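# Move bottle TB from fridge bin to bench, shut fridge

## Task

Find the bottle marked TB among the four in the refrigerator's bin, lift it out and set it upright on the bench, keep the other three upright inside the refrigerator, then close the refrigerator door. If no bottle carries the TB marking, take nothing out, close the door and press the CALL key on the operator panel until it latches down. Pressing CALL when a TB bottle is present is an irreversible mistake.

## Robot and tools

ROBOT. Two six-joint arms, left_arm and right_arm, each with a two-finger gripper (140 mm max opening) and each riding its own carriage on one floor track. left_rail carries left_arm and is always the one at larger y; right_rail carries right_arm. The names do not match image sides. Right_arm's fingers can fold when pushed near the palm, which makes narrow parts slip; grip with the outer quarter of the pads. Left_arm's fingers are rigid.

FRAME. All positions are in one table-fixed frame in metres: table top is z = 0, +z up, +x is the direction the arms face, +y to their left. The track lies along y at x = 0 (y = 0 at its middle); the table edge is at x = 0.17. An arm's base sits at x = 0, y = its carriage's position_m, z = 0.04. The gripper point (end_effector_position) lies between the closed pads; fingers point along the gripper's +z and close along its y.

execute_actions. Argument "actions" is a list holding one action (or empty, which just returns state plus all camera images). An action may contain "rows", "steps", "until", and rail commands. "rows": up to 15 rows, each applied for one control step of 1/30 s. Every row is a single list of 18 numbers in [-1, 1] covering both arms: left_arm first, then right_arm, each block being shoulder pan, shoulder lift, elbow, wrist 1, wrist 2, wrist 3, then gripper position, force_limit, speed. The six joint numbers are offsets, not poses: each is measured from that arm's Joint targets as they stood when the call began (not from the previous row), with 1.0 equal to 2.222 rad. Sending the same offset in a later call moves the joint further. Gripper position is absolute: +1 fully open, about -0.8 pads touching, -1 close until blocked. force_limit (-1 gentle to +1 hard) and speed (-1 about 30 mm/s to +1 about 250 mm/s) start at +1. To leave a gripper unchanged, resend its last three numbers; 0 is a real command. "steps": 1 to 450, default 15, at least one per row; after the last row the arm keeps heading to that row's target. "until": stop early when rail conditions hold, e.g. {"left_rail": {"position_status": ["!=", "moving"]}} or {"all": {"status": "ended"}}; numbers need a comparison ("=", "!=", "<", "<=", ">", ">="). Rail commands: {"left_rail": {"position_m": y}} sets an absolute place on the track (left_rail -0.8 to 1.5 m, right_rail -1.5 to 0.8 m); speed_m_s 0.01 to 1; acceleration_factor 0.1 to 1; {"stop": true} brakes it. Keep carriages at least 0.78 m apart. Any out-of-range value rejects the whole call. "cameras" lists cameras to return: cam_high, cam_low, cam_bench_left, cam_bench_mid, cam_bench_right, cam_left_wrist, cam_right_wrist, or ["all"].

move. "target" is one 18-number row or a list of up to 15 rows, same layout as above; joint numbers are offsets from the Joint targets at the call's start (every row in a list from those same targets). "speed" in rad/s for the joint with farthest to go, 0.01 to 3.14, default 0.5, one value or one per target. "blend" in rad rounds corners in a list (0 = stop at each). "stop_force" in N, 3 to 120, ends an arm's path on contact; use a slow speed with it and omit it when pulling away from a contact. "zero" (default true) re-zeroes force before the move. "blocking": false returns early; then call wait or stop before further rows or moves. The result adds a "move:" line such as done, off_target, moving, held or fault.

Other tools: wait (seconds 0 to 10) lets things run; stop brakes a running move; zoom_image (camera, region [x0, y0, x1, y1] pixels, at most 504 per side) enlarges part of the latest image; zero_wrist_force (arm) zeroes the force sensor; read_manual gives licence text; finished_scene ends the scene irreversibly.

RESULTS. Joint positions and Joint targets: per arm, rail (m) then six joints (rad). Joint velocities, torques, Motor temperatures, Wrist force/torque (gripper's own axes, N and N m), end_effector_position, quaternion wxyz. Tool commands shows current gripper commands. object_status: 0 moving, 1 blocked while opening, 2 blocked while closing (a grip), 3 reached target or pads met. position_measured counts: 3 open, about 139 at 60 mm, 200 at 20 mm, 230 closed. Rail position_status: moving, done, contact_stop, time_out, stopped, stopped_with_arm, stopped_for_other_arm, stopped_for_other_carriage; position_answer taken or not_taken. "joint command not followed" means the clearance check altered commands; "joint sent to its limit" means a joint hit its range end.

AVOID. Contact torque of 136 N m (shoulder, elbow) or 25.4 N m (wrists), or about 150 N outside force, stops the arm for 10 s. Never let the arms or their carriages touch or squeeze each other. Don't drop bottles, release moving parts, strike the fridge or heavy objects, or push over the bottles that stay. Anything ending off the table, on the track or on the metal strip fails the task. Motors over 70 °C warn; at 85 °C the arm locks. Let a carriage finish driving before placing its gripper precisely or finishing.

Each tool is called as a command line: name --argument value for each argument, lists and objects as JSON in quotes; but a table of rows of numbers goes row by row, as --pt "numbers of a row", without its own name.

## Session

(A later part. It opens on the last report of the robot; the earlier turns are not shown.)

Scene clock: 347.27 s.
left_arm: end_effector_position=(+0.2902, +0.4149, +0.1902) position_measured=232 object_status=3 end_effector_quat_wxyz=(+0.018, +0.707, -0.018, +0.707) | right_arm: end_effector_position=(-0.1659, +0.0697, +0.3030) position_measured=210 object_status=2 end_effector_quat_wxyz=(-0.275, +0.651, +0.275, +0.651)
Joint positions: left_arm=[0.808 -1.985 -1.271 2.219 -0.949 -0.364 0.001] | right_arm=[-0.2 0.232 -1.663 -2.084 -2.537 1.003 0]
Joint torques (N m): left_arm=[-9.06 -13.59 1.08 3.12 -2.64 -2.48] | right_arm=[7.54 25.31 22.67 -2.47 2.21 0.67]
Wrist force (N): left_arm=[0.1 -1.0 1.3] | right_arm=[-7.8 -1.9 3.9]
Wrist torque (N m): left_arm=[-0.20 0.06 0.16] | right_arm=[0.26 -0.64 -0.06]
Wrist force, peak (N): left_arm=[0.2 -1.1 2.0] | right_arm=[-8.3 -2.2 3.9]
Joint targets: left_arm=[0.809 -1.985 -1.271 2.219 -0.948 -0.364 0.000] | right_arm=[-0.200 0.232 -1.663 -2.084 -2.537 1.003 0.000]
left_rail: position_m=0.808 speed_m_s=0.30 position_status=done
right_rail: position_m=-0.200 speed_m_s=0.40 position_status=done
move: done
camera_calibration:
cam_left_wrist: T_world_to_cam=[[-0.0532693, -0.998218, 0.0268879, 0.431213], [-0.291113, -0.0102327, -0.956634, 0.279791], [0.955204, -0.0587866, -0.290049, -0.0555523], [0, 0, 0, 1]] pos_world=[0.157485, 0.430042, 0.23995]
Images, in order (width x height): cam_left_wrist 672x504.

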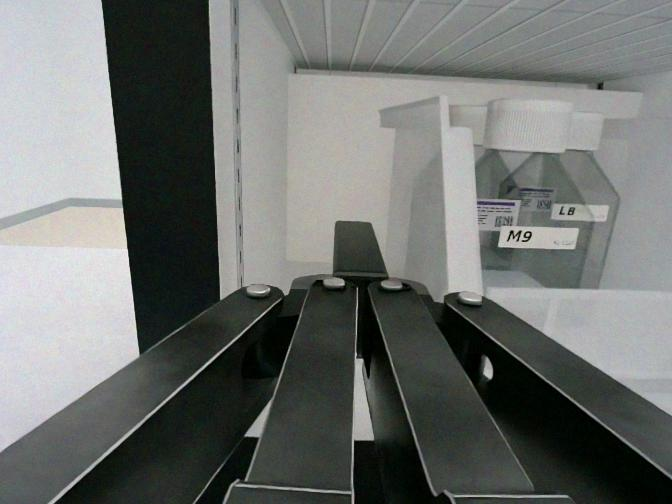

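execute_actions --actions '[{"left_rail":{"position_m":0.801,"speed_m_s":0.05,"acceleration_factor":0.4},"steps":30,"until":{"left_rail":{"position_status":["!=","moving"]}}}]'

move --target '[0.1698,0.0147,-0.0230,0.0084,0.1698,0,-1,-1,-0.5,0,0,0,0,0,0,-1,0,-1]' --speed 0.2 --stop_force 8 --cameras '["cam_left_wrist"]'

Scene clock: 348.97 s.
left_arm: end_effector_position=(+0.2902, +0.4075, +0.1902) position_measured=232 object_status=3 end_effector_quat_wxyz=(+0.018, +0.707, -0.018, +0.707) | right_arm: end_effector_position=(-0.1659, +0.0697, +0.3030) position_measured=210 object_status=2 end_effector_quat_wxyz=(-0.275, +0.651, +0.275, +0.651)
Joint positions: left_arm=[0.801 -1.985 -1.271 2.219 -0.948 -0.364 0] | right_arm=[-0.2 0.232 -1.663 -2.084 -2.537 1.003 0]
Joint torques (N m): left_arm=[-8.37 -14.33 -1.43 2.6 -2.09 -2.22] | right_arm=[7.57 25.03 22.68 -2.49 2.22 0.6]
Wrist force (N): left_arm=[0.1 -1.0 1.2] | right_arm=[-8.2 -2.0 3.8]
Wrist torque (N m): left_arm=[-0.20 0.07 0.16] | right_arm=[0.23 -0.56 -0.05]
Wrist force, peak (N): left_arm=[0.0 -1.5 1.4] | right_arm=[-8.2 -2.4 4.0]
Joint targets: left_arm=[0.801 -1.985 -1.271 2.219 -0.948 -0.364 0.000] | right_arm=[-0.200 0.232 -1.663 -2.084 -2.537 1.003 0.000]
Tool commands: left_gripper/position=-1.0 left_gripper/force_limit=-1.0 left_gripper/speed=-0.5 right_gripper/position=-1.0 right_gripper/force_limit=+0.0 right_gripper/speed=-1.0
left_rail: position_m=0.801 speed_m_s=0.05 position_status=done
right_rail: position_m=-0.200 speed_m_s=0.40 position_status=done

Scene clock: 352.00 s.
left_arm: end_effector_position=(+0.4302, +0.4075, +0.1902) position_measured=232 object_status=3 end_effector_quat_wxyz=(+0.018, +0.707, -0.018, +0.707) | right_arm: end_effector_position=(-0.1659, +0.0697, +0.3030) position_measured=210 object_status=2 end_effector_quat_wxyz=(-0.275, +0.651, +0.275, +0.651)
Joint positions: left_arm=[0.801 -1.608 -1.238 2.168 -0.93 0.013 0] | right_arm=[-0.2 0.232 -1.663 -2.084 -2.537 1.003 0]
Joint torques (N m): left_arm=[7.42 -15.01 -28.86 2.3 3.05 -2.34] | right_arm=[8.01 25.24 22.42 -2.49 2.23 0.55]
Wrist force (N): left_arm=[0.4 -1.1 1.2] | right_arm=[-8.0 -2.3 4.0]
Wrist torque (N m): left_arm=[-0.24 -0.01 0.17] | right_arm=[0.19 -0.59 -0.05]
Wrist force, peak (N): left_arm=[0.8 -1.3 1.6] | right_arm=[-8.3 -2.0 4.1]
Joint targets: left_arm=[0.801 -1.608 -1.238 2.168 -0.930 0.013 0.000] | right_arm=[-0.200 0.232 -1.663 -2.084 -2.537 1.003 0.000]
left_rail: position_m=0.801 speed_m_s=0.05 position_status=done
right_rail: position_m=-0.200 speed_m_s=0.40 position_status=done
move: done
camera_calibration:
cam_left_wrist: T_world_to_cam=[[-0.0533328, -0.99822, 0.0266839, 0.431256], [-0.290892, -0.0100323, -0.956703, 0.320241], [0.955268, -0.0587858, -0.289839, -0.189821], [0, 0, 0, 1]] pos_world=[0.297485, 0.422542, 0.239851]
Images, in order (width x height): cam_left_wrist 672x504.

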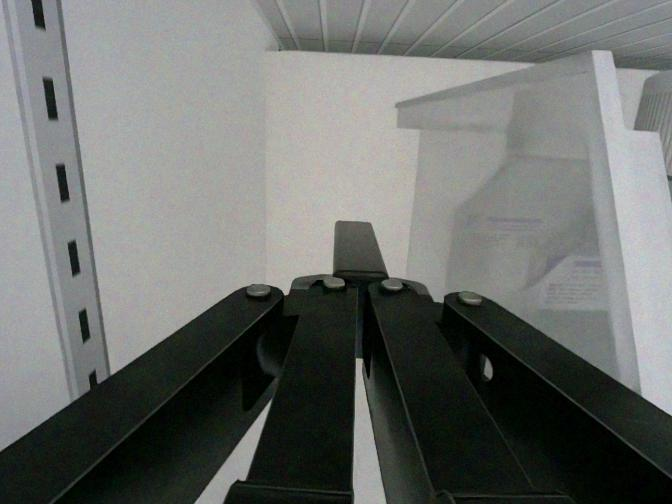

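execute_actions --actions '[{"left_rail":{"position_m":0.765,"speed_m_s":0.04,"acceleration_factor":0.3},"steps":60,"until":{"left_rail":{"position_status":["!=","moving"]}}}]' --cameras '["cam_left_wrist"]'

Scene clock: 353.77 s.
left_arm: end_effector_position=(+0.4302, +0.3715, +0.1902) position_measured=232 object_status=3 end_effector_quat_wxyz=(+0.018, +0.707, -0.018, +0.707) | right_arm: end_effector_position=(-0.1659, +0.0697, +0.3030) position_measured=210 object_status=2 end_effector_quat_wxyz=(-0.275, +0.651, +0.275, +0.651)
Joint positions: left_arm=[0.765 -1.608 -1.238 2.168 -0.93 0.013 0] | right_arm=[-0.2 0.232 -1.663 -2.084 -2.537 1.003 0]
Joint torques (N m): left_arm=[1.41 -17.26 -29.27 -2.99 2.64 -2.18] | right_arm=[8.04 24.82 22.28 -2.4 2.03 0.57]
Wrist force (N): left_arm=[1.3 -7.4 -2.8] | right_arm=[-8.8 -0.9 4.6]
Wrist torque (N m): left_arm=[-1.15 -0.18 0.20] | right_arm=[0.24 -0.62 -0.05]
Wrist force, peak (N): left_arm=[2.1 -10.2 -3.7] | right_arm=[-9.2 -1.2 4.8]
Joint targets: left_arm=[0.765 -1.608 -1.238 2.168 -0.930 0.013 0.000] | right_arm=[-0.200 0.232 -1.663 -2.084 -2.537 1.003 0.000]
Tool commands: left_gripper/position=-1.0 left_gripper/force_limit=-1.0 left_gripper/speed=-0.5 right_gripper/position=-1.0 right_gripper/force_limit=+0.0 right_gripper/speed=-1.0
left_rail: position_m=0.765 speed_m_s=0.04 position_status=done
right_rail: position_m=-0.200 speed_m_s=0.40 position_status=done
camera_calibration:
cam_left_wrist: T_world_to_cam=[[-0.0533328, -0.99822, 0.0266839, 0.39532], [-0.290892, -0.0100323, -0.956703, 0.31988], [0.955268, -0.0587858, -0.289839, -0.191937], [0, 0, 0, 1]] pos_world=[0.297485, 0.386542, 0.239851]
Images, in order (width x height): cam_left_wrist 672x504.

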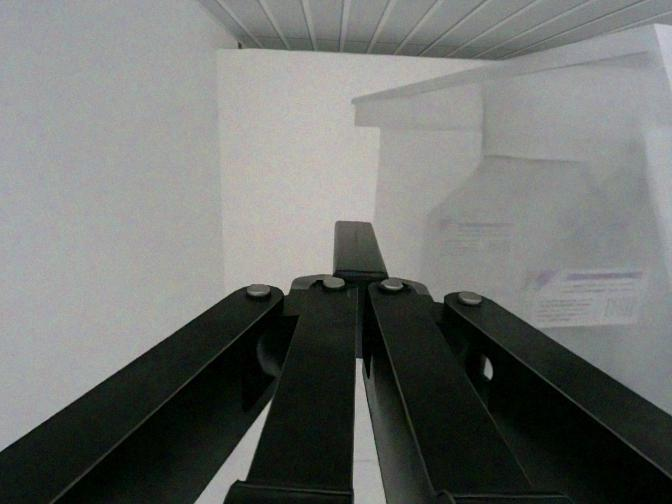

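execute_actions --actions '[{"left_rail":{"position_m":0.738,"speed_m_s":0.04,"acceleration_factor":0.3},"steps":60,"until":{"left_rail":{"position_status":["!=","moving"]}}}]' --cameras '["cam_left_wrist","cam_right_wrist"]'

Scene clock: 355.33 s.
left_arm: end_effector_position=(+0.4302, +0.3445, +0.1902) position_measured=232 object_status=3 end_effector_quat_wxyz=(+0.018, +0.707, -0.018, +0.707) | right_arm: end_effector_position=(-0.1659, +0.0697, +0.3030) position_measured=210 object_status=2 end_effector_quat_wxyz=(-0.275, +0.651, +0.275, +0.651)
Joint positions: left_arm=[0.738 -1.608 -1.238 2.168 -0.93 0.013 0] | right_arm=[-0.2 0.232 -1.663 -2.084 -2.537 1.003 0]
Joint torques (N m): left_arm=[-4.3 -17.77 -28.93 -2.07 2.24 -2.15] | right_arm=[8.06 25.13 22.08 -2.4 1.63 0.53]
Wrist force (N): left_arm=[0.8 -6.2 -1.6] | right_arm=[-9.2 -0.7 4.9]
Wrist torque (N m): left_arm=[-1.05 -0.11 0.21] | right_arm=[0.22 -0.55 -0.05]
Wrist force, peak (N): left_arm=[6.7 -16.1 -15.6] | right_arm=[-10.1 0.8 5.9]
Joint targets: left_arm=[0.738 -1.608 -1.238 2.168 -0.930 0.013 0.000] | right_arm=[-0.200 0.232 -1.663 -2.084 -2.537 1.003 0.000]
Tool commands: left_gripper/position=-1.0 left_gripper/force_limit=-1.0 left_gripper/speed=-0.5 right_gripper/position=-1.0 right_gripper/force_limit=+0.0 right_gripper/speed=-1.0
left_rail: position_m=0.738 speed_m_s=0.04 position_status=done
right_rail: position_m=-0.200 speed_m_s=0.40 position_status=done
camera_calibration:
cam_left_wrist: T_world_to_cam=[[-0.053302, -0.998219, 0.0267833, 0.368335], [-0.290897, -0.0101362, -0.956701, 0.319647], [0.955268, -0.0587852, -0.289839, -0.193525], [0, 0, 0, 1]] pos_world=[0.297485, 0.359542, 0.239851]
cam_right_wrist: T_world_to_cam=[[0.683976, -0.728615, -0.0359996, 0.176157], [-0.236565, -0.17485, -0.955753, 0.280164], [0.690082, 0.662229, -0.291958, 0.300053], [0, 0, 0, 1]] pos_world=[-0.261271, -0.0213669, 0.361713]
Images, in order (width x height): cam_left_wrist 672x504, cam_right_wrist 672x504.

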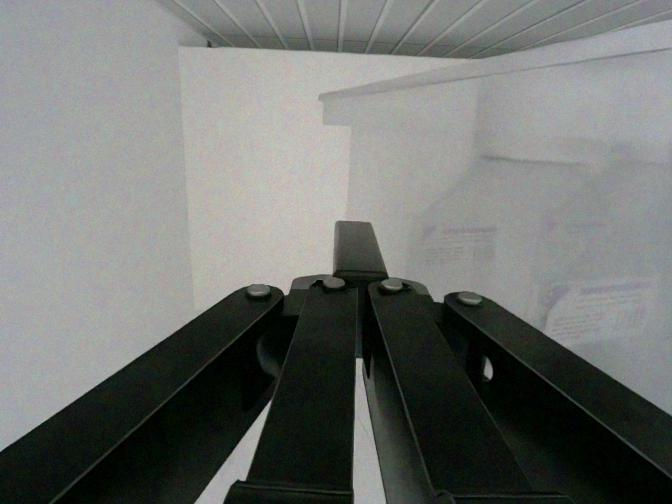

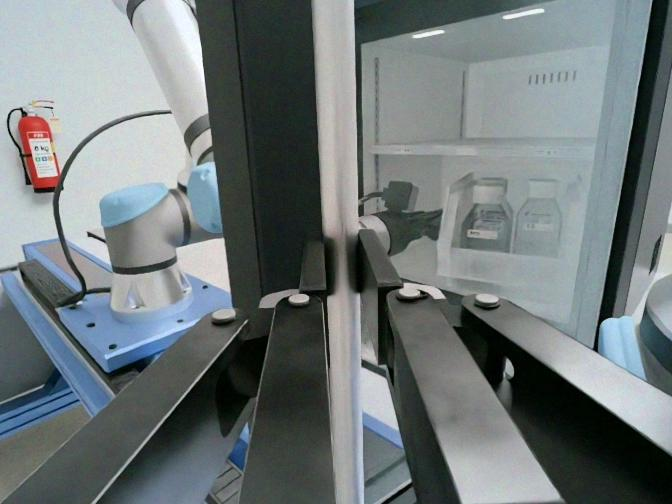

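execute_actions --actions '[{"left_rail":{"position_m":0.78,"speed_m_s":0.08,"acceleration_factor":0.3},"steps":60,"until":{"left_rail":{"position_status":["!=","moving"]}}}]'

move --target '[-0.1698,-0.0147,0.0230,-0.0084,-0.1698,0,-1,-1,-0.5,0,0,0,0,0,0,-1,0,-1]' --speed 0.3 --cameras '["cam_left_wrist"]'

Scene clock: 357.07 s.
left_arm: end_effector_position=(+0.4302, +0.3865, +0.1902) position_measured=232 object_status=3 end_effector_quat_wxyz=(+0.018, +0.707, -0.018, +0.707) | right_arm: end_effector_position=(-0.1659, +0.0697, +0.3030) position_measured=210 object_status=2 end_effector_quat_wxyz=(-0.275, +0.651, +0.275, +0.651)
Joint positions: left_arm=[0.78 -1.608 -1.238 2.168 -0.93 0.013 0] | right_arm=[-0.2 0.232 -1.663 -2.084 -2.537 1.003 0]
Joint torques (N m): left_arm=[-6.82 -20.51 -24.03 0.38 1.59 -2.1] | right_arm=[8.26 25.47 22.23 -2.52 1.19 0.45]
Wrist force (N): left_arm=[0.6 -1.0 1.3] | right_arm=[-9.1 -2.0 4.0]
Wrist torque (N m): left_arm=[-0.21 -0.06 0.17] | right_arm=[0.27 -0.57 -0.05]
Wrist force, peak (N): left_arm=[0.7 -6.6 -1.8] | right_arm=[-9.2 -0.8 4.9]
Joint targets: left_arm=[0.780 -1.608 -1.238 2.168 -0.930 0.013 0.000] | right_arm=[-0.200 0.232 -1.663 -2.084 -2.537 1.003 0.000]
Tool commands: left_gripper/position=-1.0 left_gripper/force_limit=-1.0 left_gripper/speed=-0.5 right_gripper/position=-1.0 right_gripper/force_limit=+0.0 right_gripper/speed=-1.0
left_rail: position_m=0.780 speed_m_s=0.08 position_status=done
right_rail: position_m=-0.200 speed_m_s=0.40 position_status=done

Scene clock: 358.93 s.
left_arm: end_effector_position=(+0.2903, +0.3864, +0.1902) position_measured=232 object_status=3 end_effector_quat_wxyz=(+0.018, +0.707, -0.018, +0.707) | right_arm: end_effector_position=(-0.1659, +0.0697, +0.3030) position_measured=210 object_status=2 end_effector_quat_wxyz=(-0.275, +0.651, +0.275, +0.651)
Joint positions: left_arm=[0.78 -1.985 -1.271 2.219 -0.948 -0.364 0] | right_arm=[-0.2 0.232 -1.663 -2.084 -2.537 1.003 0]
Joint torques (N m): left_arm=[-9.93 -36.19 1.53 -1.45 -2.37 -2.05] | right_arm=[8.35 24.95 22.26 -2.5 0.78 0.44]
Wrist force (N): left_arm=[0.1 -1.1 1.1] | right_arm=[-9.2 -2.2 3.9]
Wrist torque (N m): left_arm=[-0.21 0.06 0.16] | right_arm=[0.23 -0.55 -0.05]
Wrist force, peak (N): left_arm=[0.5 -1.6 2.2] | right_arm=[-9.3 -1.9 4.0]
Joint targets: left_arm=[0.780 -1.985 -1.271 2.219 -0.948 -0.364 0.000] | right_arm=[-0.200 0.232 -1.663 -2.084 -2.537 1.003 0.000]
left_rail: position_m=0.780 speed_m_s=0.08 position_status=done
right_rail: position_m=-0.200 speed_m_s=0.40 position_status=done
move: done
camera_calibration:
cam_left_wrist: T_world_to_cam=[[-0.0533638, -0.998212, 0.026912, 0.402776], [-0.290994, -0.0102356, -0.95667, 0.27952], [0.955235, -0.0588827, -0.289928, -0.0573188], [0, 0, 0, 1]] pos_world=[0.157585, 0.401542, 0.23995]
Images, in order (width x height): cam_left_wrist 672x504.

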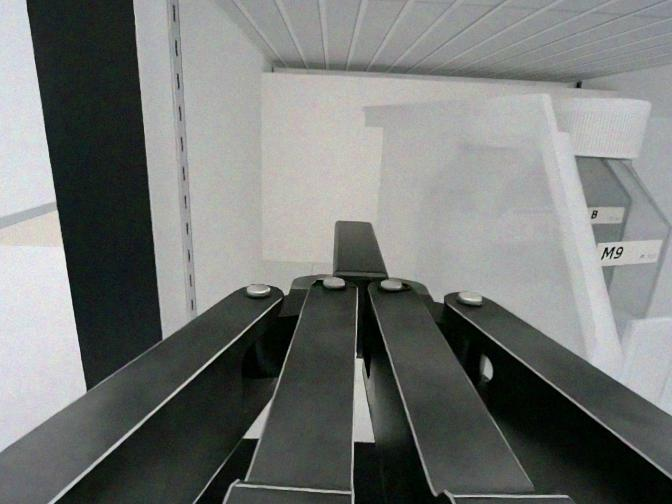

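move --target '[-0.0657,0.0310,-0.0044,-0.0266,-0.0658,0,-0.1,0,-0.5,0,0,0,0,0,0,-1,0,-1]' --speed 0.4

execute_actions --actions '[{"left_rail":{"position_m":1.15,"speed_m_s":0.4,"acceleration_factor":0.5},"steps":120,"until":{"left_rail":{"position_status":["!=","moving"]}}}]' --cameras '["cam_left_wrist"]'

zoom_image --camera "cam_left_wrist" --region '[270, 200, 430, 420]'

Scene clock: 361.10 s.
left_arm: end_effector_position=(+0.2311, +0.3864, +0.1677) position_measured=141 object_status=3 end_effector_quat_wxyz=(+0.018, +0.707, -0.018, +0.707) | right_arm: end_effector_position=(-0.1659, +0.0697, +0.3030) position_measured=210 object_status=2 end_effector_quat_wxyz=(-0.275, +0.651, +0.275, +0.651)
Joint positions: left_arm=[0.78 -2.131 -1.202 2.209 -1.007 -0.51 0] | right_arm=[-0.2 0.232 -1.663 -2.084 -2.537 1.003 0]
Joint torques (N m): left_arm=[-8.63 -15.27 -26.5 -1.33 -2.8 -2.02] | right_arm=[8.33 24.87 22.44 -2.5 0.2 0.38]
Wrist force (N): left_arm=[0.4 -0.9 1.6] | right_arm=[-9.1 -2.3 4.0]
Wrist torque (N m): left_arm=[-0.20 -0.02 0.15] | right_arm=[0.19 -0.57 -0.05]
Wrist force, peak (N): left_arm=[0.5 -1.4 2.2] | right_arm=[-9.4 -2.2 3.9]
Joint targets: left_arm=[0.780 -2.131 -1.202 2.209 -1.008 -0.510 0.000] | right_arm=[-0.200 0.232 -1.663 -2.084 -2.537 1.003 0.000]
left_rail: position_m=0.780 speed_m_s=0.08 position_status=done
right_rail: position_m=-0.200 speed_m_s=0.40 position_status=done
move: done

Scene clock: 363.53 s.
left_arm: end_effector_position=(+0.2309, +0.7564, +0.1676) position_measured=141 object_status=3 end_effector_quat_wxyz=(+0.018, +0.707, -0.018, +0.707) | right_arm: end_effector_position=(-0.1659, +0.0697, +0.3030) position_measured=210 object_status=2 end_effector_quat_wxyz=(-0.275, +0.651, +0.275, +0.651)
Joint positions: left_arm=[1.15 -2.131 -1.202 2.209 -1.008 -0.51 0] | right_arm=[-0.2 0.232 -1.663 -2.084 -2.537 1.003 0]
Joint torques (N m): left_arm=[-6.05 -15.41 -14.44 -0.44 -1.63 -2] | right_arm=[8.39 25.28 21.92 -2.51 -0.38 0.38]
Wrist force (N): left_arm=[0.4 -0.8 1.6] | right_arm=[-9.1 -2.2 3.6]
Wrist torque (N m): left_arm=[-0.18 -0.02 0.15] | right_arm=[0.22 -0.58 -0.05]
Wrist force, peak (N): left_arm=[0.5 -1.4 1.7] | right_arm=[-9.3 -2.2 3.9]
Joint targets: left_arm=[1.150 -2.131 -1.202 2.209 -1.008 -0.510 0.000] | right_arm=[-0.200 0.232 -1.663 -2.084 -2.537 1.003 0.000]
Tool commands: left_gripper/position=-0.1 left_gripper/force_limit=+0.0 left_gripper/speed=-0.5 right_gripper/position=-1.0 right_gripper/force_limit=+0.0 right_gripper/speed=-1.0
left_rail: position_m=1.150 speed_m_s=0.40 position_status=done
right_rail: position_m=-0.200 speed_m_s=0.40 position_status=done
camera_calibration:
cam_left_wrist: T_world_to_cam=[[-0.0530473, -0.998229, 0.0269229, 0.769439], [-0.290996, -0.010338, -0.956668, 0.244508], [0.955252, -0.0585831, -0.289932, 0.0143235], [0, 0, 0, 1]] pos_world=[0.098285, 0.771443, 0.21735]
Images, in order (width x height): cam_left_wrist 672x504.

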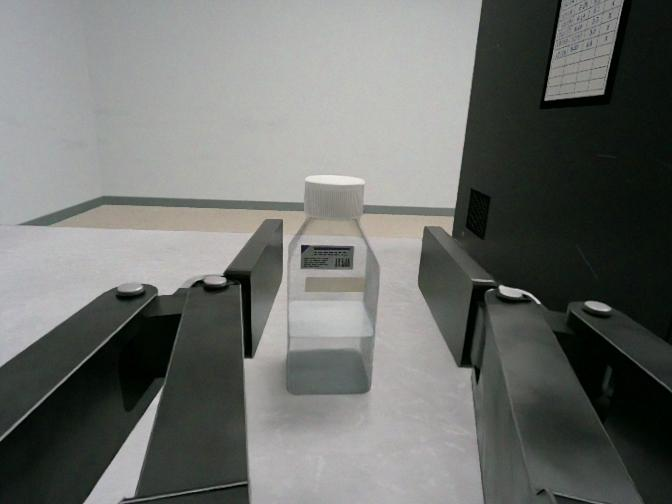

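Scaled by 2.291 from the camera's 672x504 image, which has a finer 960x720 frame.

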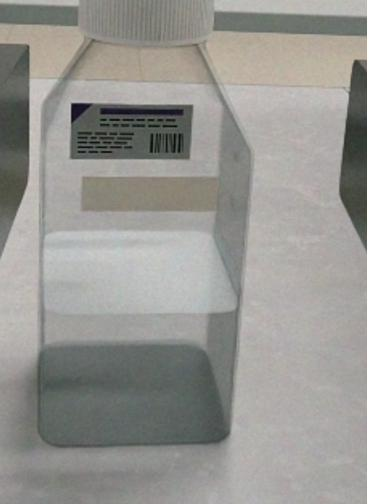

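move --pt "0.0667 -0.0060 0.0102 -0.0042 0.0667 0 -0.1 0 -0.5 0 0 0 0 0 0 -1 0 -1" --pt "0.2119 0.0032 -0.0060 0.0023 0.2125 0 -0.1 0 -0.5 0 0 0 0 0 0 -1 0 -1" --speed 0.25 --blend '[0.05,0]' --stop_force 8

execute_actions --actions '[{"rows":[[0,0,0,0,0,0,-1,1,-1,0,0,0,0,0,0,-1,0,-1]],"steps":55}]' --cameras '["cam_left_wrist"]'

Scene clock: 369.53 s.
left_arm: end_effector_position=(+0.4107, +0.7560, +0.1678) position_measured=141 object_status=3 end_effector_quat_wxyz=(+0.018, +0.707, -0.018, +0.707) | right_arm: end_effector_position=(-0.1659, +0.0697, +0.3030) position_measured=210 object_status=2 end_effector_quat_wxyz=(-0.275, +0.651, +0.275, +0.651)
Joint positions: left_arm=[1.15 -1.66 -1.195 2.196 -1.002 -0.038 0] | right_arm=[-0.2 0.232 -1.663 -2.084 -2.537 1.003 0]
Joint torques (N m): left_arm=[6.24 -16.47 -27.77 2.37 3.04 -1.79] | right_arm=[8.51 25.38 22.68 -2.55 -1.72 0.35]
Wrist force (N): left_arm=[0.6 -1.1 1.2] | right_arm=[-9.1 -2.2 4.0]
Wrist torque (N m): left_arm=[-0.26 -0.06 0.19] | right_arm=[0.21 -0.56 -0.05]
Wrist force, peak (N): left_arm=[0.6 -1.6 2.2] | right_arm=[-9.3 -2.0 4.0]
Joint targets: left_arm=[1.150 -1.660 -1.195 2.196 -1.002 -0.038 0.000] | right_arm=[-0.200 0.232 -1.663 -2.084 -2.537 1.003 0.000]
left_rail: position_m=1.150 speed_m_s=0.40 position_status=done
right_rail: position_m=-0.200 speed_m_s=0.40 position_status=done
move: done

Scene clock: 371.57 s.
left_arm: end_effector_position=(+0.4107, +0.7560, +0.1678) position_measured=162 object_status=2 end_effector_quat_wxyz=(+0.018, +0.707, -0.018, +0.707) | right_arm: end_effector_position=(-0.1659, +0.0697, +0.3030) position_measured=210 object_status=2 end_effector_quat_wxyz=(-0.275, +0.651, +0.275, +0.651)
Joint positions: left_arm=[1.15 -1.66 -1.195 2.196 -1.002 -0.038 0] | right_arm=[-0.2 0.232 -1.663 -2.084 -2.537 1.003 0]
Joint torques (N m): left_arm=[2.15 -22.99 -27.64 0.06 3 -1.74] | right_arm=[8.67 25.11 22.01 -2.59 -1.71 0.19]
Wrist force (N): left_arm=[-2.7 -1.1 1.1] | right_arm=[-9.0 -2.0 3.9]
Wrist torque (N m): left_arm=[-0.27 0.03 0.17] | right_arm=[0.26 -0.59 -0.06]
Wrist force, peak (N): left_arm=[-3.0 -1.0 1.3] | right_arm=[-9.2 -2.4 4.0]
Joint targets: left_arm=[1.150 -1.660 -1.195 2.196 -1.002 -0.038 0.000] | right_arm=[-0.200 0.232 -1.663 -2.084 -2.537 1.003 0.000]
left_rail: position_m=1.150 speed_m_s=0.40 position_status=done
right_rail: position_m=-0.200 speed_m_s=0.40 position_status=done
camera_calibration:
cam_left_wrist: T_world_to_cam=[[-0.0543681, -0.998127, 0.0280635, 0.778801], [-0.291075, -0.0110421, -0.956637, 0.297547], [0.955154, -0.0601791, -0.289929, -0.156033], [0, 0, 0, 1]] pos_world=[0.277986, 0.771238, 0.21755]
Images, in order (width x height): cam_left_wrist 672x504.

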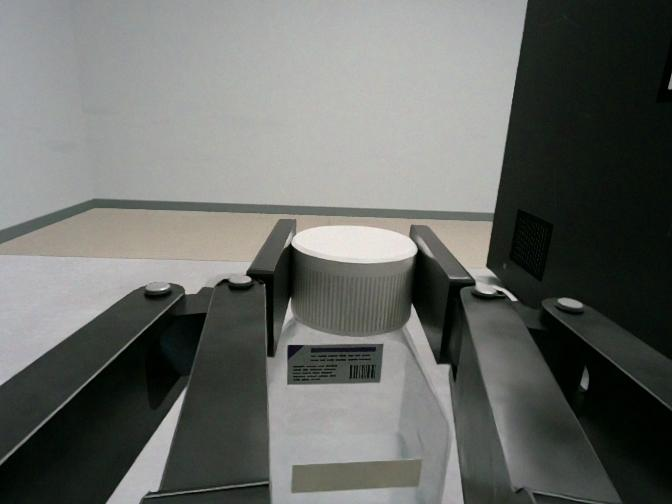

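move --target '[0,-0.1761,-0.1372,0.3137,0,0,-1,1,-1,0,0,0,0,0,0,-1,0,-1]' --speed 0.3 --cameras '["cam_low","cam_left_wrist"]'

zoom_image --camera "cam_low" --region '[560, 140, 640, 270]'

Scene clock: 375.00 s.
left_arm: end_effector_position=(+0.4107, +0.7560, +0.4099) position_measured=162 object_status=2 end_effector_quat_wxyz=(+0.018, +0.707, -0.018, +0.707) | right_arm: end_effector_position=(-0.1659, +0.0697, +0.3030) position_measured=210 object_status=2 end_effector_quat_wxyz=(-0.275, +0.651, +0.275, +0.651)
Joint positions: left_arm=[1.15 -1.66 -1.586 1.891 -0.306 -0.038 0] | right_arm=[-0.2 0.232 -1.663 -2.084 -2.537 1.003 0]
Joint torques (N m): left_arm=[-5.16 -33.43 -39.04 2.48 2.49 -1.52] | right_arm=[8.35 25.23 22.32 -2.62 -1.64 0.18]
Wrist force (N): left_arm=[-3.7 -1.7 1.8] | right_arm=[-9.2 -2.2 3.9]
Wrist torque (N m): left_arm=[-0.44 0.00 0.20] | right_arm=[0.21 -0.55 -0.05]
Wrist force, peak (N): left_arm=[-5.4 -1.4 1.3] | right_arm=[-9.4 -2.2 3.9]
Joint targets: left_arm=[1.150 -1.660 -1.586 1.891 -0.305 -0.038 0.000] | right_arm=[-0.200 0.232 -1.663 -2.084 -2.537 1.003 0.000]
left_rail: position_m=1.150 speed_m_s=0.40 position_status=done
right_rail: position_m=-0.200 speed_m_s=0.40 position_status=done
move: done
camera_calibration:
cam_left_wrist: T_world_to_cam=[[-0.0544466, -0.998148, 0.0271383, 0.772474], [-0.291028, -0.0101355, -0.956661, 0.528352], [0.955164, -0.0599849, -0.289937, -0.0860186], [0, 0, 0, 1]] pos_world=[0.277986, 0.771239, 0.45955]
Images, in order (width x height): cam_low 672x504, cam_left_wrist 672x504.

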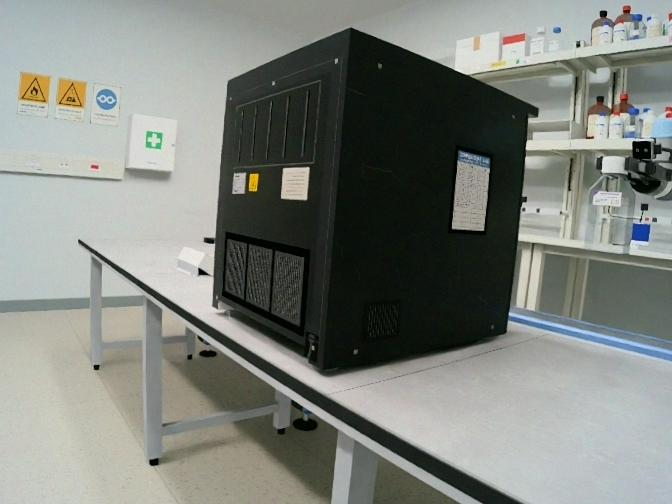

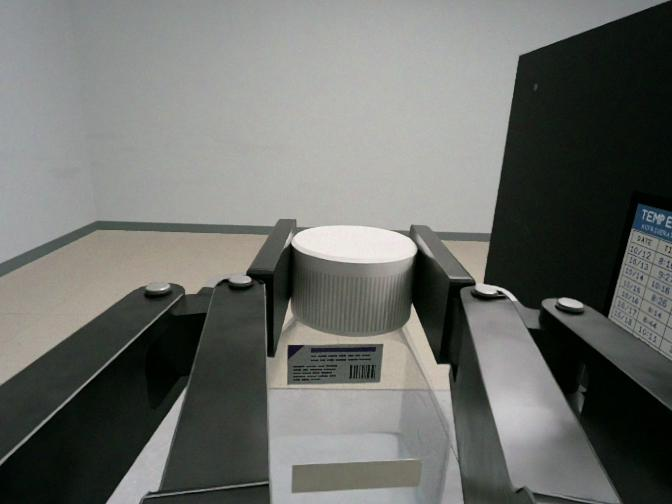

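Scaled by 3.877 from the camera's 672x504 image, which has a finer 960x720 frame.

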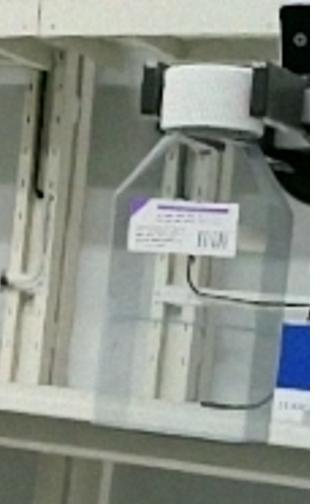

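move --target '[0,0,0,0,0.225,0,-1,1,-1,0,0,0,0,0,0,-1,0,-1]' --speed 0.4 --cameras '["cam_low"]'

zoom_image --camera "cam_low" --region '[510, 130, 630, 270]'

Scene clock: 377.80 s.
left_arm: end_effector_position=(+0.3651, +0.6091, +0.4101) position_measured=162 object_status=2 end_effector_quat_wxyz=(+0.192, +0.680, -0.192, +0.681) | right_arm: end_effector_position=(-0.1659, +0.0697, +0.3030) position_measured=210 object_status=2 end_effector_quat_wxyz=(-0.275, +0.651, +0.275, +0.651)
Joint positions: left_arm=[1.15 -1.66 -1.586 1.891 -0.305 0.461 0] | right_arm=[-0.2 0.232 -1.663 -2.084 -2.537 1.003 0]
Joint torques (N m): left_arm=[-7.3 -31.92 -39.16 -0.36 2.83 -1.57] | right_arm=[8.03 25.02 22.17 -2.7 -1.68 0.17]
Wrist force (N): left_arm=[-3.9 -1.6 1.7] | right_arm=[-9.0 -2.3 3.9]
Wrist torque (N m): left_arm=[-0.41 0.06 0.22] | right_arm=[0.20 -0.59 -0.05]
Wrist force, peak (N): left_arm=[-4.3 -1.5 1.8] | right_arm=[-9.3 -1.9 4.0]
Joint targets: left_arm=[1.150 -1.660 -1.586 1.891 -0.305 0.462 0.000] | right_arm=[-0.200 0.232 -1.663 -2.084 -2.537 1.003 0.000]
left_rail: position_m=1.150 speed_m_s=0.40 position_status=done
right_rail: position_m=-0.200 speed_m_s=0.40 position_status=done
move: done
Images, in order (width x height): cam_low 672x504.

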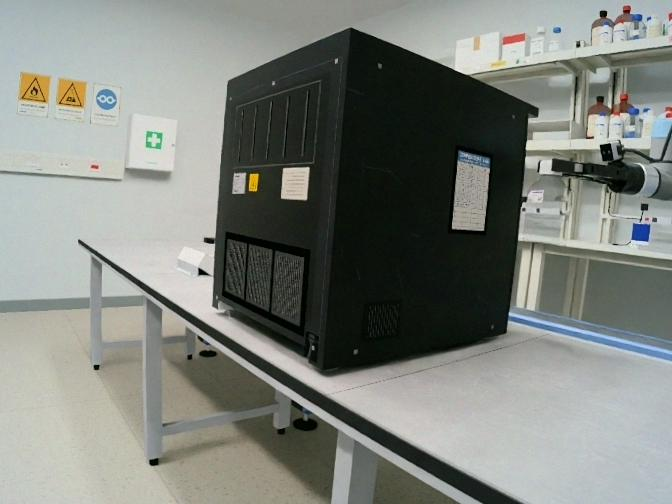

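Scaled by 3.600 from the camera's 672x504 image, which has a finer 960x720 frame.

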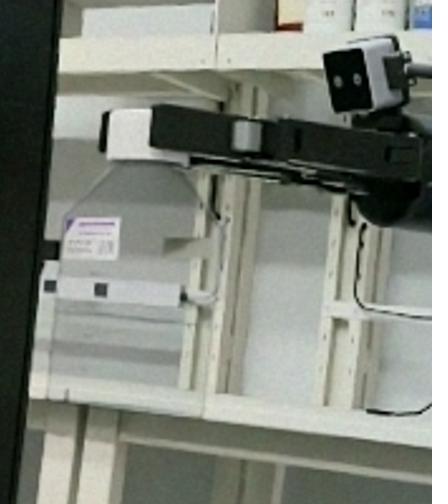

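zoom_image --camera "cam_low" --region '[520, 182, 580, 212]'

Scaled by 8.400 from the camera's 672x504 image, which has a finer 960x720 frame.

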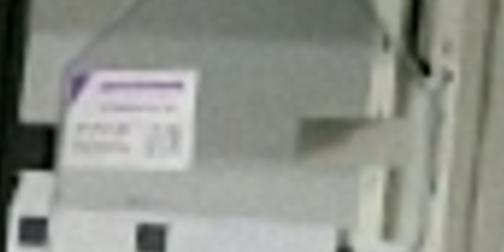

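move --target '[-0.2325,0.0745,0.0962,-0.1707,-0.4581,0,-1,1,-1,0,0,0,0,0,0,-1,0,-1]' --speed 0.4

execute_actions --actions '[{"left_rail":{"position_m":0.799,"speed_m_s":0.25,"acceleration_factor":0.3},"steps":120,"until":{"left_rail":{"position_status":["!=","moving"]}}}]' --cameras '["cam_left_wrist","cam_right_wrist"]'

Scene clock: 385.97 s.
left_arm: end_effector_position=(+0.2110, +0.7564, +0.2751) position_measured=162 object_status=2 end_effector_quat_wxyz=(+0.018, +0.707, -0.018, +0.707) | right_arm: end_effector_position=(-0.1659, +0.0697, +0.3030) position_measured=210 object_status=2 end_effector_quat_wxyz=(-0.275, +0.651, +0.275, +0.651)
Joint positions: left_arm=[1.15 -2.177 -1.421 2.105 -0.685 -0.556 0] | right_arm=[-0.2 0.232 -1.663 -2.084 -2.537 1.003 0]
Joint torques (N m): left_arm=[-8.55 -10.97 -3.29 -0.49 -2.64 -1.39] | right_arm=[8.49 24.45 22.6 -2.68 -1.62 -0.09]
Wrist force (N): left_arm=[-4.0 -1.3 2.0] | right_arm=[-9.1 -2.0 3.8]
Wrist torque (N m): left_arm=[-0.34 0.09 0.16] | right_arm=[0.27 -0.55 -0.04]
Wrist force, peak (N): left_arm=[-4.7 -2.1 1.5] | right_arm=[-9.4 -2.2 4.0]
Joint targets: left_arm=[1.150 -2.177 -1.421 2.105 -0.685 -0.556 0.000] | right_arm=[-0.200 0.232 -1.663 -2.084 -2.537 1.003 0.000]
left_rail: position_m=1.150 speed_m_s=0.40 position_status=done
right_rail: position_m=-0.200 speed_m_s=0.40 position_status=done
move: done

Scene clock: 388.97 s.
left_arm: end_effector_position=(+0.2110, +0.4055, +0.2750) position_measured=162 object_status=2 end_effector_quat_wxyz=(+0.018, +0.707, -0.018, +0.707) | right_arm: end_effector_position=(-0.1659, +0.0697, +0.3030) position_measured=210 object_status=2 end_effector_quat_wxyz=(-0.275, +0.651, +0.275, +0.651)
Joint positions: left_arm=[0.799 -2.177 -1.421 2.105 -0.685 -0.556 0] | right_arm=[-0.2 0.232 -1.663 -2.084 -2.537 1.003 0]
Joint torques (N m): left_arm=[-5.81 -16.04 -11.92 0.06 -2.46 -1.35] | right_arm=[8.31 24.73 22.39 -2.67 -1.69 -0.03]
Wrist force (N): left_arm=[-4.0 -1.2 2.1] | right_arm=[-9.1 -2.1 3.7]
Wrist torque (N m): left_arm=[-0.33 0.10 0.16] | right_arm=[0.24 -0.56 -0.05]
Wrist force, peak (N): left_arm=[-4.2 -1.6 2.1] | right_arm=[-9.4 -2.2 4.0]
Joint targets: left_arm=[0.799 -2.177 -1.421 2.105 -0.685 -0.556 0.000] | right_arm=[-0.200 0.232 -1.663 -2.084 -2.537 1.003 0.000]
Tool commands: left_gripper/position=-1.0 left_gripper/force_limit=+1.0 left_gripper/speed=-1.0 right_gripper/position=-1.0 right_gripper/force_limit=+0.0 right_gripper/speed=-1.0
left_rail: position_m=0.799 speed_m_s=0.25 position_status=done
right_rail: position_m=-0.200 speed_m_s=0.40 position_status=done
camera_calibration:
cam_left_wrist: T_world_to_cam=[[-0.0531137, -0.998222, 0.0270531, 0.415167], [-0.291122, -0.0104358, -0.956629, 0.337844], [0.95521, -0.0586858, -0.29005, 0.0440951], [0, 0, 0, 1]] pos_world=[0.0782849, 0.420542, 0.32475]
cam_right_wrist: T_world_to_cam=[[0.683994, -0.728602, -0.0359301, 0.176137], [-0.236515, -0.174903, -0.955756, 0.280177], [0.690082, 0.662229, -0.291958, 0.300053], [0, 0, 0, 1]] pos_world=[-0.261272, -0.0213666, 0.361713]
Images, in order (width x height): cam_left_wrist 672x504, cam_right_wrist 672x504.

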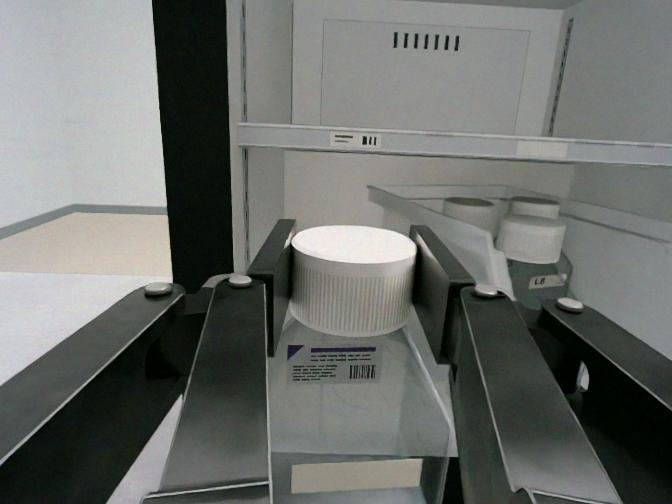

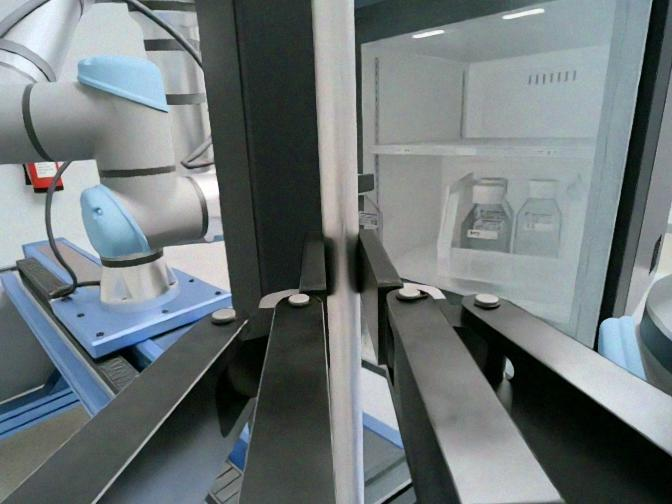

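execute_actions --actions '[{"left_rail":{"position_m":0.792,"speed_m_s":0.05,"acceleration_factor":0.3},"steps":30,"until":{"left_rail":{"position_status":["!=","moving"]}}}]'

move --pt "0.0643 -0.0111 0.0133 -0.0022 0.0643 0 -1 1 -1 0 0 0 0 0 0 -1 0 -1" --pt "0.2207 -0.0022 0.0027 -0.0004 0.2207 0 -1 1 -1 0 0 0 0 0 0 -1 0 -1" --speed 0.2 --blend '[0.05,0]' --stop_force 12 --cameras '["cam_left_wrist","cam_right_wrist"]'

Scene clock: 390.03 s.
left_arm: end_effector_position=(+0.2110, +0.3985, +0.2750) position_measured=162 object_status=2 end_effector_quat_wxyz=(+0.018, +0.707, -0.018, +0.707) | right_arm: end_effector_position=(-0.1659, +0.0697, +0.3030) position_measured=210 object_status=2 end_effector_quat_wxyz=(-0.275, +0.651, +0.275, +0.651)
Joint positions: left_arm=[0.792 -2.177 -1.421 2.105 -0.685 -0.556 0] | right_arm=[-0.2 0.232 -1.663 -2.084 -2.537 1.003 0]
Joint torques (N m): left_arm=[-4.85 -19.49 -15.28 0.36 -2.34 -1.28] | right_arm=[8.37 24.49 21.91 -2.73 -1.63 -0.16]
Wrist force (N): left_arm=[-3.9 -1.3 2.0] | right_arm=[-9.0 -1.9 3.7]
Wrist torque (N m): left_arm=[-0.35 0.07 0.15] | right_arm=[0.28 -0.58 -0.05]
Wrist force, peak (N): left_arm=[-4.2 -1.4 2.2] | right_arm=[-9.3 -2.1 3.9]
Joint targets: left_arm=[0.792 -2.177 -1.421 2.105 -0.685 -0.556 0.000] | right_arm=[-0.200 0.232 -1.663 -2.084 -2.537 1.003 0.000]
Tool commands: left_gripper/position=-1.0 left_gripper/force_limit=+1.0 left_gripper/speed=-1.0 right_gripper/position=-1.0 right_gripper/force_limit=+0.0 right_gripper/speed=-1.0
left_rail: position_m=0.792 speed_m_s=0.05 position_status=done
right_rail: position_m=-0.200 speed_m_s=0.40 position_status=done

Scene clock: 393.63 s.
left_arm: end_effector_position=(+0.4011, +0.3984, +0.2751) position_measured=162 object_status=2 end_effector_quat_wxyz=(+0.018, +0.707, -0.018, +0.707) | right_arm: end_effector_position=(-0.1659, +0.0697, +0.3030) position_measured=210 object_status=2 end_effector_quat_wxyz=(-0.275, +0.651, +0.275, +0.651)
Joint positions: left_arm=[0.792 -1.686 -1.425 2.111 -0.686 -0.066 0] | right_arm=[-0.2 0.232 -1.663 -2.084 -2.537 1.003 0]
Joint torques (N m): left_arm=[6.47 -12.54 -34.54 2.5 3.05 -1.16] | right_arm=[8.36 24.6 21.96 -2.68 -1.65 -0.19]
Wrist force (N): left_arm=[-3.9 -1.6 1.7] | right_arm=[-8.9 -2.1 4.1]
Wrist torque (N m): left_arm=[-0.41 0.08 0.20] | right_arm=[0.24 -0.60 -0.05]
Wrist force, peak (N): left_arm=[-4.6 -1.2 2.0] | right_arm=[-9.3 -2.2 3.9]
Joint targets: left_arm=[0.792 -1.686 -1.425 2.111 -0.686 -0.066 0.000] | right_arm=[-0.200 0.232 -1.663 -2.084 -2.537 1.003 0.000]
left_rail: position_m=0.792 speed_m_s=0.05 position_status=done
right_rail: position_m=-0.200 speed_m_s=0.40 position_status=done
move: done
camera_calibration:
cam_left_wrist: T_world_to_cam=[[-0.0531451, -0.998223, 0.0269441, 0.418221], [-0.290997, -0.0103299, -0.956668, 0.393048], [0.955247, -0.0586829, -0.289931, -0.137957], [0, 0, 0, 1]] pos_world=[0.268385, 0.413442, 0.32475]
cam_right_wrist: T_world_to_cam=[[0.683994, -0.728602, -0.0359301, 0.176137], [-0.236515, -0.174903, -0.955756, 0.280177], [0.690082, 0.662229, -0.291958, 0.300053], [0, 0, 0, 1]] pos_world=[-0.261272, -0.0213666, 0.361713]
Images, in order (width x height): cam_left_wrist 672x504, cam_right_wrist 672x504.

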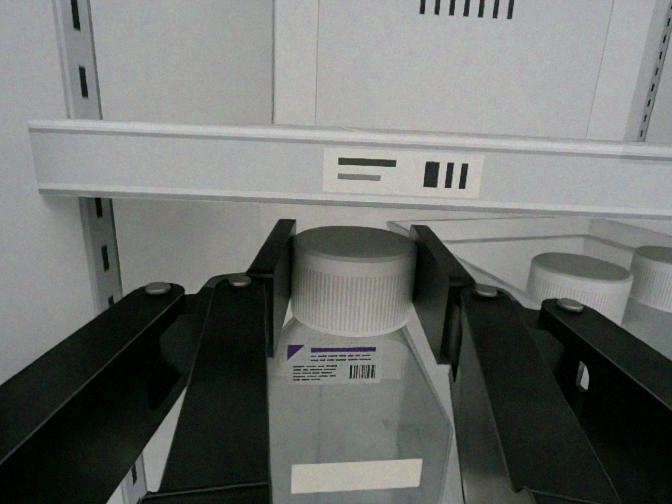

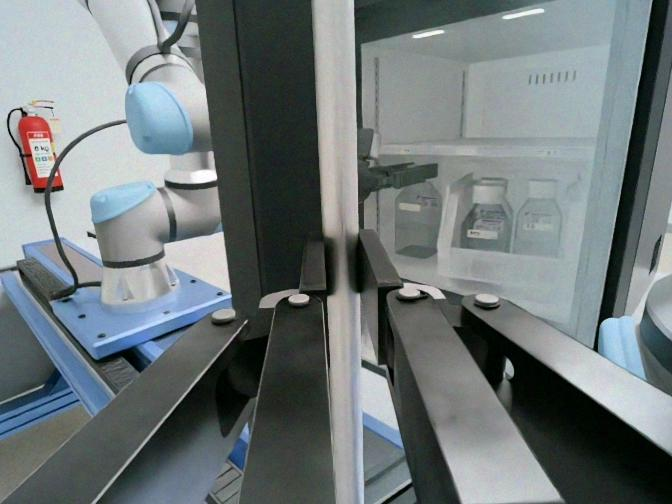

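move --target '[0,0.0294,0.0174,-0.0468,0,0,-1,1,-1,0,0,0,0,0,0,-1,0,-1]' --speed 0.03 --stop_force 4

execute_actions --actions '[{"rows":[[0,0,0,0,0,0,-0.2,0,-1,0,0,0,0,0,0,-1,0,-1]],"steps":30}]' --cameras '["cam_left_wrist","cam_right_wrist"]'

Scene clock: 398.27 s.
left_arm: end_effector_position=(+0.4010, +0.3981, +0.2489) position_measured=162 object_status=2 end_effector_quat_wxyz=(+0.018, +0.707, -0.018, +0.707) | right_arm: end_effector_position=(-0.1659, +0.0697, +0.3030) position_measured=210 object_status=2 end_effector_quat_wxyz=(-0.275, +0.651, +0.275, +0.651)
Joint positions: left_arm=[0.792 -1.686 -1.377 2.139 -0.763 -0.066 0] | right_arm=[-0.2 0.232 -1.663 -2.084 -2.537 1.003 0]
Joint torques (N m): left_arm=[5.52 -35.56 -32.36 2.54 1.03 -1.09] | right_arm=[8.3 24.23 22.42 -2.8 -1.68 -0.32]
Wrist force (N): left_arm=[0.6 -1.7 0.9] | right_arm=[-8.7 -1.6 4.2]
Wrist torque (N m): left_arm=[-0.38 -0.12 0.14] | right_arm=[0.25 -0.56 -0.06]
Wrist force, peak (N): left_arm=[20.7 -4.3 -1.5] | right_arm=[-10.9 -1.0 4.8]
Joint targets: left_arm=[0.792 -1.686 -1.377 2.139 -0.763 -0.066 0.000] | right_arm=[-0.200 0.232 -1.663 -2.084 -2.537 1.003 0.000]
left_rail: position_m=0.792 speed_m_s=0.05 position_status=done
right_rail: position_m=-0.200 speed_m_s=0.40 position_status=done
move: contact (left_arm); left_arm: the wrist 1 is farthest, 0.027 rad from its target

Scene clock: 399.47 s.
left_arm: end_effector_position=(+0.4010, +0.3981, +0.2489) position_measured=154 object_status=3 end_effector_quat_wxyz=(+0.018, +0.707, -0.018, +0.707) | right_arm: end_effector_position=(-0.1659, +0.0697, +0.3030) position_measured=210 object_status=2 end_effector_quat_wxyz=(-0.275, +0.651, +0.275, +0.651)
Joint positions: left_arm=[0.792 -1.686 -1.377 2.139 -0.763 -0.066 0] | right_arm=[-0.2 0.232 -1.663 -2.084 -2.537 1.003 0]
Joint torques (N m): left_arm=[5.34 -35.12 -31.47 1.37 0.98 -1.18] | right_arm=[8.49 24.54 22.2 -2.78 -1.63 -0.2]
Wrist force (N): left_arm=[0.6 -1.5 1.5] | right_arm=[-8.5 -1.9 4.0]
Wrist torque (N m): left_arm=[-0.41 -0.09 0.20] | right_arm=[0.23 -0.59 -0.05]
Wrist force, peak (N): left_arm=[0.8 -1.8 2.3] | right_arm=[-8.8 -2.1 4.0]
Joint targets: left_arm=[0.792 -1.686 -1.377 2.139 -0.763 -0.066 0.000] | right_arm=[-0.200 0.232 -1.663 -2.084 -2.537 1.003 0.000]
left_rail: position_m=0.792 speed_m_s=0.05 position_status=done
right_rail: position_m=-0.200 speed_m_s=0.40 position_status=done
camera_calibration:
cam_left_wrist: T_world_to_cam=[[-0.0531451, -0.998223, 0.0269441, 0.41862], [-0.290997, -0.0103299, -0.956668, 0.368047], [0.955247, -0.0586829, -0.289931, -0.145446], [0, 0, 0, 1]] pos_world=[0.268285, 0.413142, 0.29865]
cam_right_wrist: T_world_to_cam=[[0.683994, -0.728602, -0.0359301, 0.176137], [-0.236515, -0.174903, -0.955756, 0.280177], [0.690082, 0.662229, -0.291958, 0.300053], [0, 0, 0, 1]] pos_world=[-0.261272, -0.0213666, 0.361713]
Images, in order (width x height): cam_left_wrist 672x504, cam_right_wrist 672x504.

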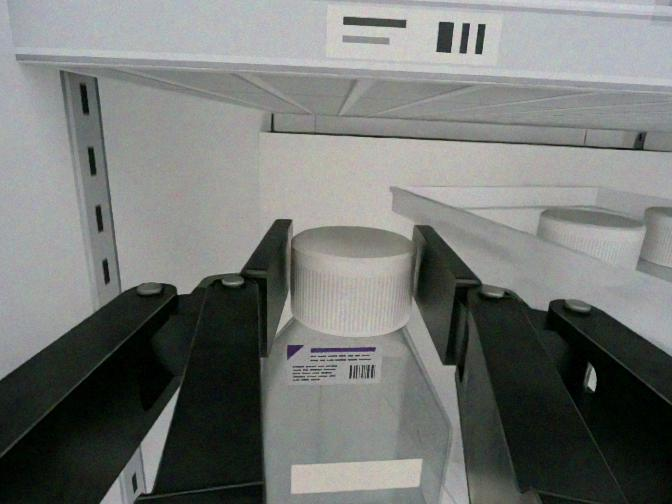

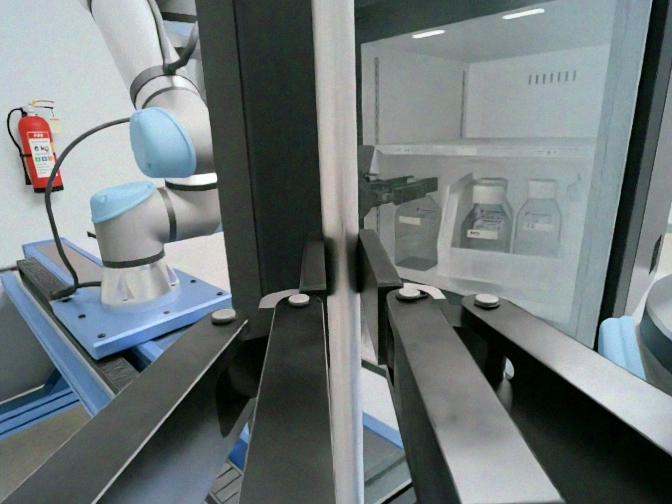

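move --pt "-0.1335 -0.0103 0.0132 -0.0025 -0.1332 0 -0.16 0 -1 0 0 0 0 0 0 -1 0 -1" --pt "-0.2405 0.0072 -0.0092 0.0025 -0.2401 0 -0.16 0 -1 0 0 0 0 0 0 -1 0 -1" --speed '[0.12,0.25]' --blend '[0.05,0]' --cameras '["cam_left_wrist","cam_right_wrist"]'

Scene clock: 404.80 s.
left_arm: end_effector_position=(+0.1911, +0.3984, +0.2490) position_measured=149 object_status=3 end_effector_quat_wxyz=(+0.018, +0.707, -0.018, +0.707) | right_arm: end_effector_position=(-0.1659, +0.0697, +0.3030) position_measured=210 object_status=2 end_effector_quat_wxyz=(-0.275, +0.651, +0.275, +0.651)
Joint positions: left_arm=[0.792 -2.22 -1.361 2.119 -0.757 -0.599 0] | right_arm=[-0.2 0.232 -1.663 -2.084 -2.537 1.003 0]
Joint torques (N m): left_arm=[-8.46 -12.44 -30.07 3.6 -2.8 -1.1] | right_arm=[8.25 24.88 22.19 -2.82 -1.61 -0.26]
Wrist force (N): left_arm=[0.5 -1.4 1.7] | right_arm=[-8.6 -1.9 4.0]
Wrist torque (N m): left_arm=[-0.38 -0.05 0.18] | right_arm=[0.22 -0.58 -0.06]
Wrist force, peak (N): left_arm=[0.8 -1.8 2.6] | right_arm=[-8.8 -1.9 4.2]
Joint targets: left_arm=[0.792 -2.221 -1.361 2.119 -0.757 -0.599 0.000] | right_arm=[-0.200 0.232 -1.663 -2.084 -2.537 1.003 0.000]
left_rail: position_m=0.792 speed_m_s=0.05 position_status=done
right_rail: position_m=-0.200 speed_m_s=0.40 position_status=done
move: done
camera_calibration:
cam_left_wrist: T_world_to_cam=[[-0.0539632, -0.998204, 0.0260138, 0.40818], [-0.290462, -0.00923341, -0.956842, 0.30654], [0.955364, -0.0591902, -0.289442, 0.0551401], [0, 0, 0, 1]] pos_world=[0.0583862, 0.413542, 0.298652]
cam_right_wrist: T_world_to_cam=[[0.683994, -0.728602, -0.0359301, 0.176137], [-0.236515, -0.174903, -0.955756, 0.280177], [0.690082, 0.662229, -0.291958, 0.300053], [0, 0, 0, 1]] pos_world=[-0.261272, -0.0213666, 0.361713]
Images, in order (width x height): cam_left_wrist 672x504, cam_right_wrist 672x504.

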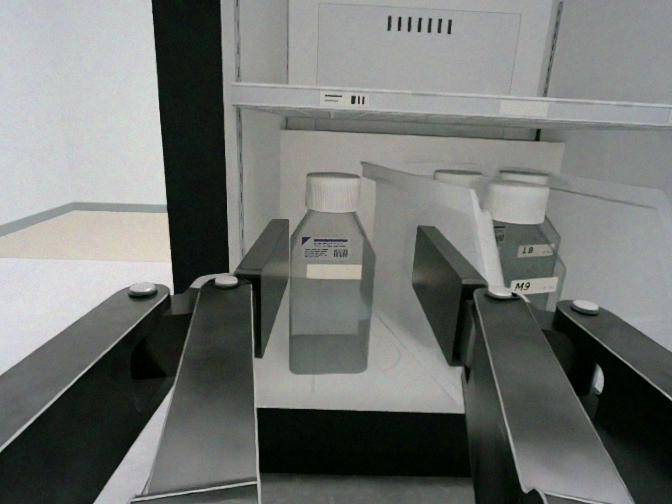

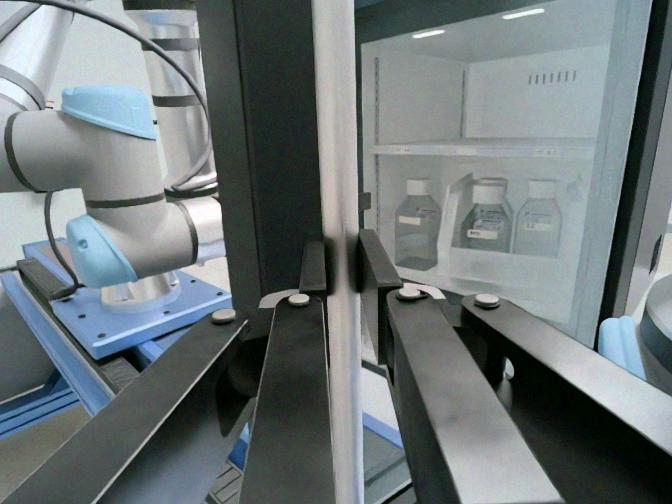

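execute_actions --actions '[{"left_rail":{"position_m":0.66,"speed_m_s":0.2,"acceleration_factor":0.4},"steps":60,"until":{"left_rail":{"position_status":["!=","moving"]}}}]' --cameras '["cam_left_wrist"]'

Scene clock: 406.93 s.
left_arm: end_effector_position=(+0.1910, +0.2664, +0.2490) position_measured=149 object_status=3 end_effector_quat_wxyz=(+0.018, +0.707, -0.018, +0.707) | right_arm: end_effector_position=(-0.1659, +0.0697, +0.3030) position_measured=210 object_status=2 end_effector_quat_wxyz=(-0.275, +0.651, +0.275, +0.651)
Joint positions: left_arm=[0.66 -2.221 -1.361 2.119 -0.757 -0.599 0] | right_arm=[-0.2 0.232 -1.663 -2.084 -2.537 1.003 0]
Joint torques (N m): left_arm=[-8.25 -14.39 -26.42 1.96 -0.32 -1.02] | right_arm=[7.82 24.49 22.21 -2.84 -1.54 -0.25]
Wrist force (N): left_arm=[0.6 -1.4 1.8] | right_arm=[-8.7 -1.9 4.0]
Wrist torque (N m): left_arm=[-0.38 -0.07 0.18] | right_arm=[0.24 -0.56 -0.06]
Wrist force, peak (N): left_arm=[0.8 -1.7 1.7] | right_arm=[-8.8 -2.0 4.1]
Joint targets: left_arm=[0.660 -2.221 -1.361 2.119 -0.757 -0.599 0.000] | right_arm=[-0.200 0.232 -1.663 -2.084 -2.537 1.003 0.000]
Tool commands: left_gripper/position=-0.16 left_gripper/force_limit=+0.0 left_gripper/speed=-1.0 right_gripper/position=-1.0 right_gripper/force_limit=+0.0 right_gripper/speed=-1.0
left_rail: position_m=0.660 speed_m_s=0.20 position_status=done
right_rail: position_m=-0.200 speed_m_s=0.40 position_status=done
camera_calibration:
cam_left_wrist: T_world_to_cam=[[-0.0539644, -0.998204, 0.0260096, 0.276413], [-0.290462, -0.00922908, -0.956842, 0.305291], [0.955364, -0.0591903, -0.289442, 0.0474225], [0, 0, 0, 1]] pos_world=[0.0582862, 0.281542, 0.298652]
Images, in order (width x height): cam_left_wrist 672x504.

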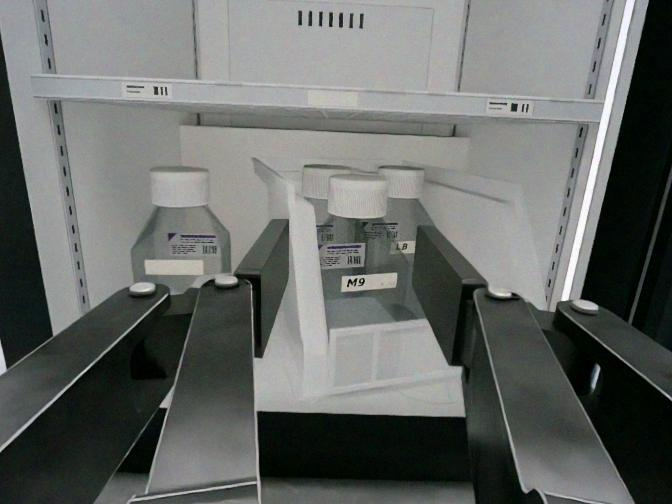

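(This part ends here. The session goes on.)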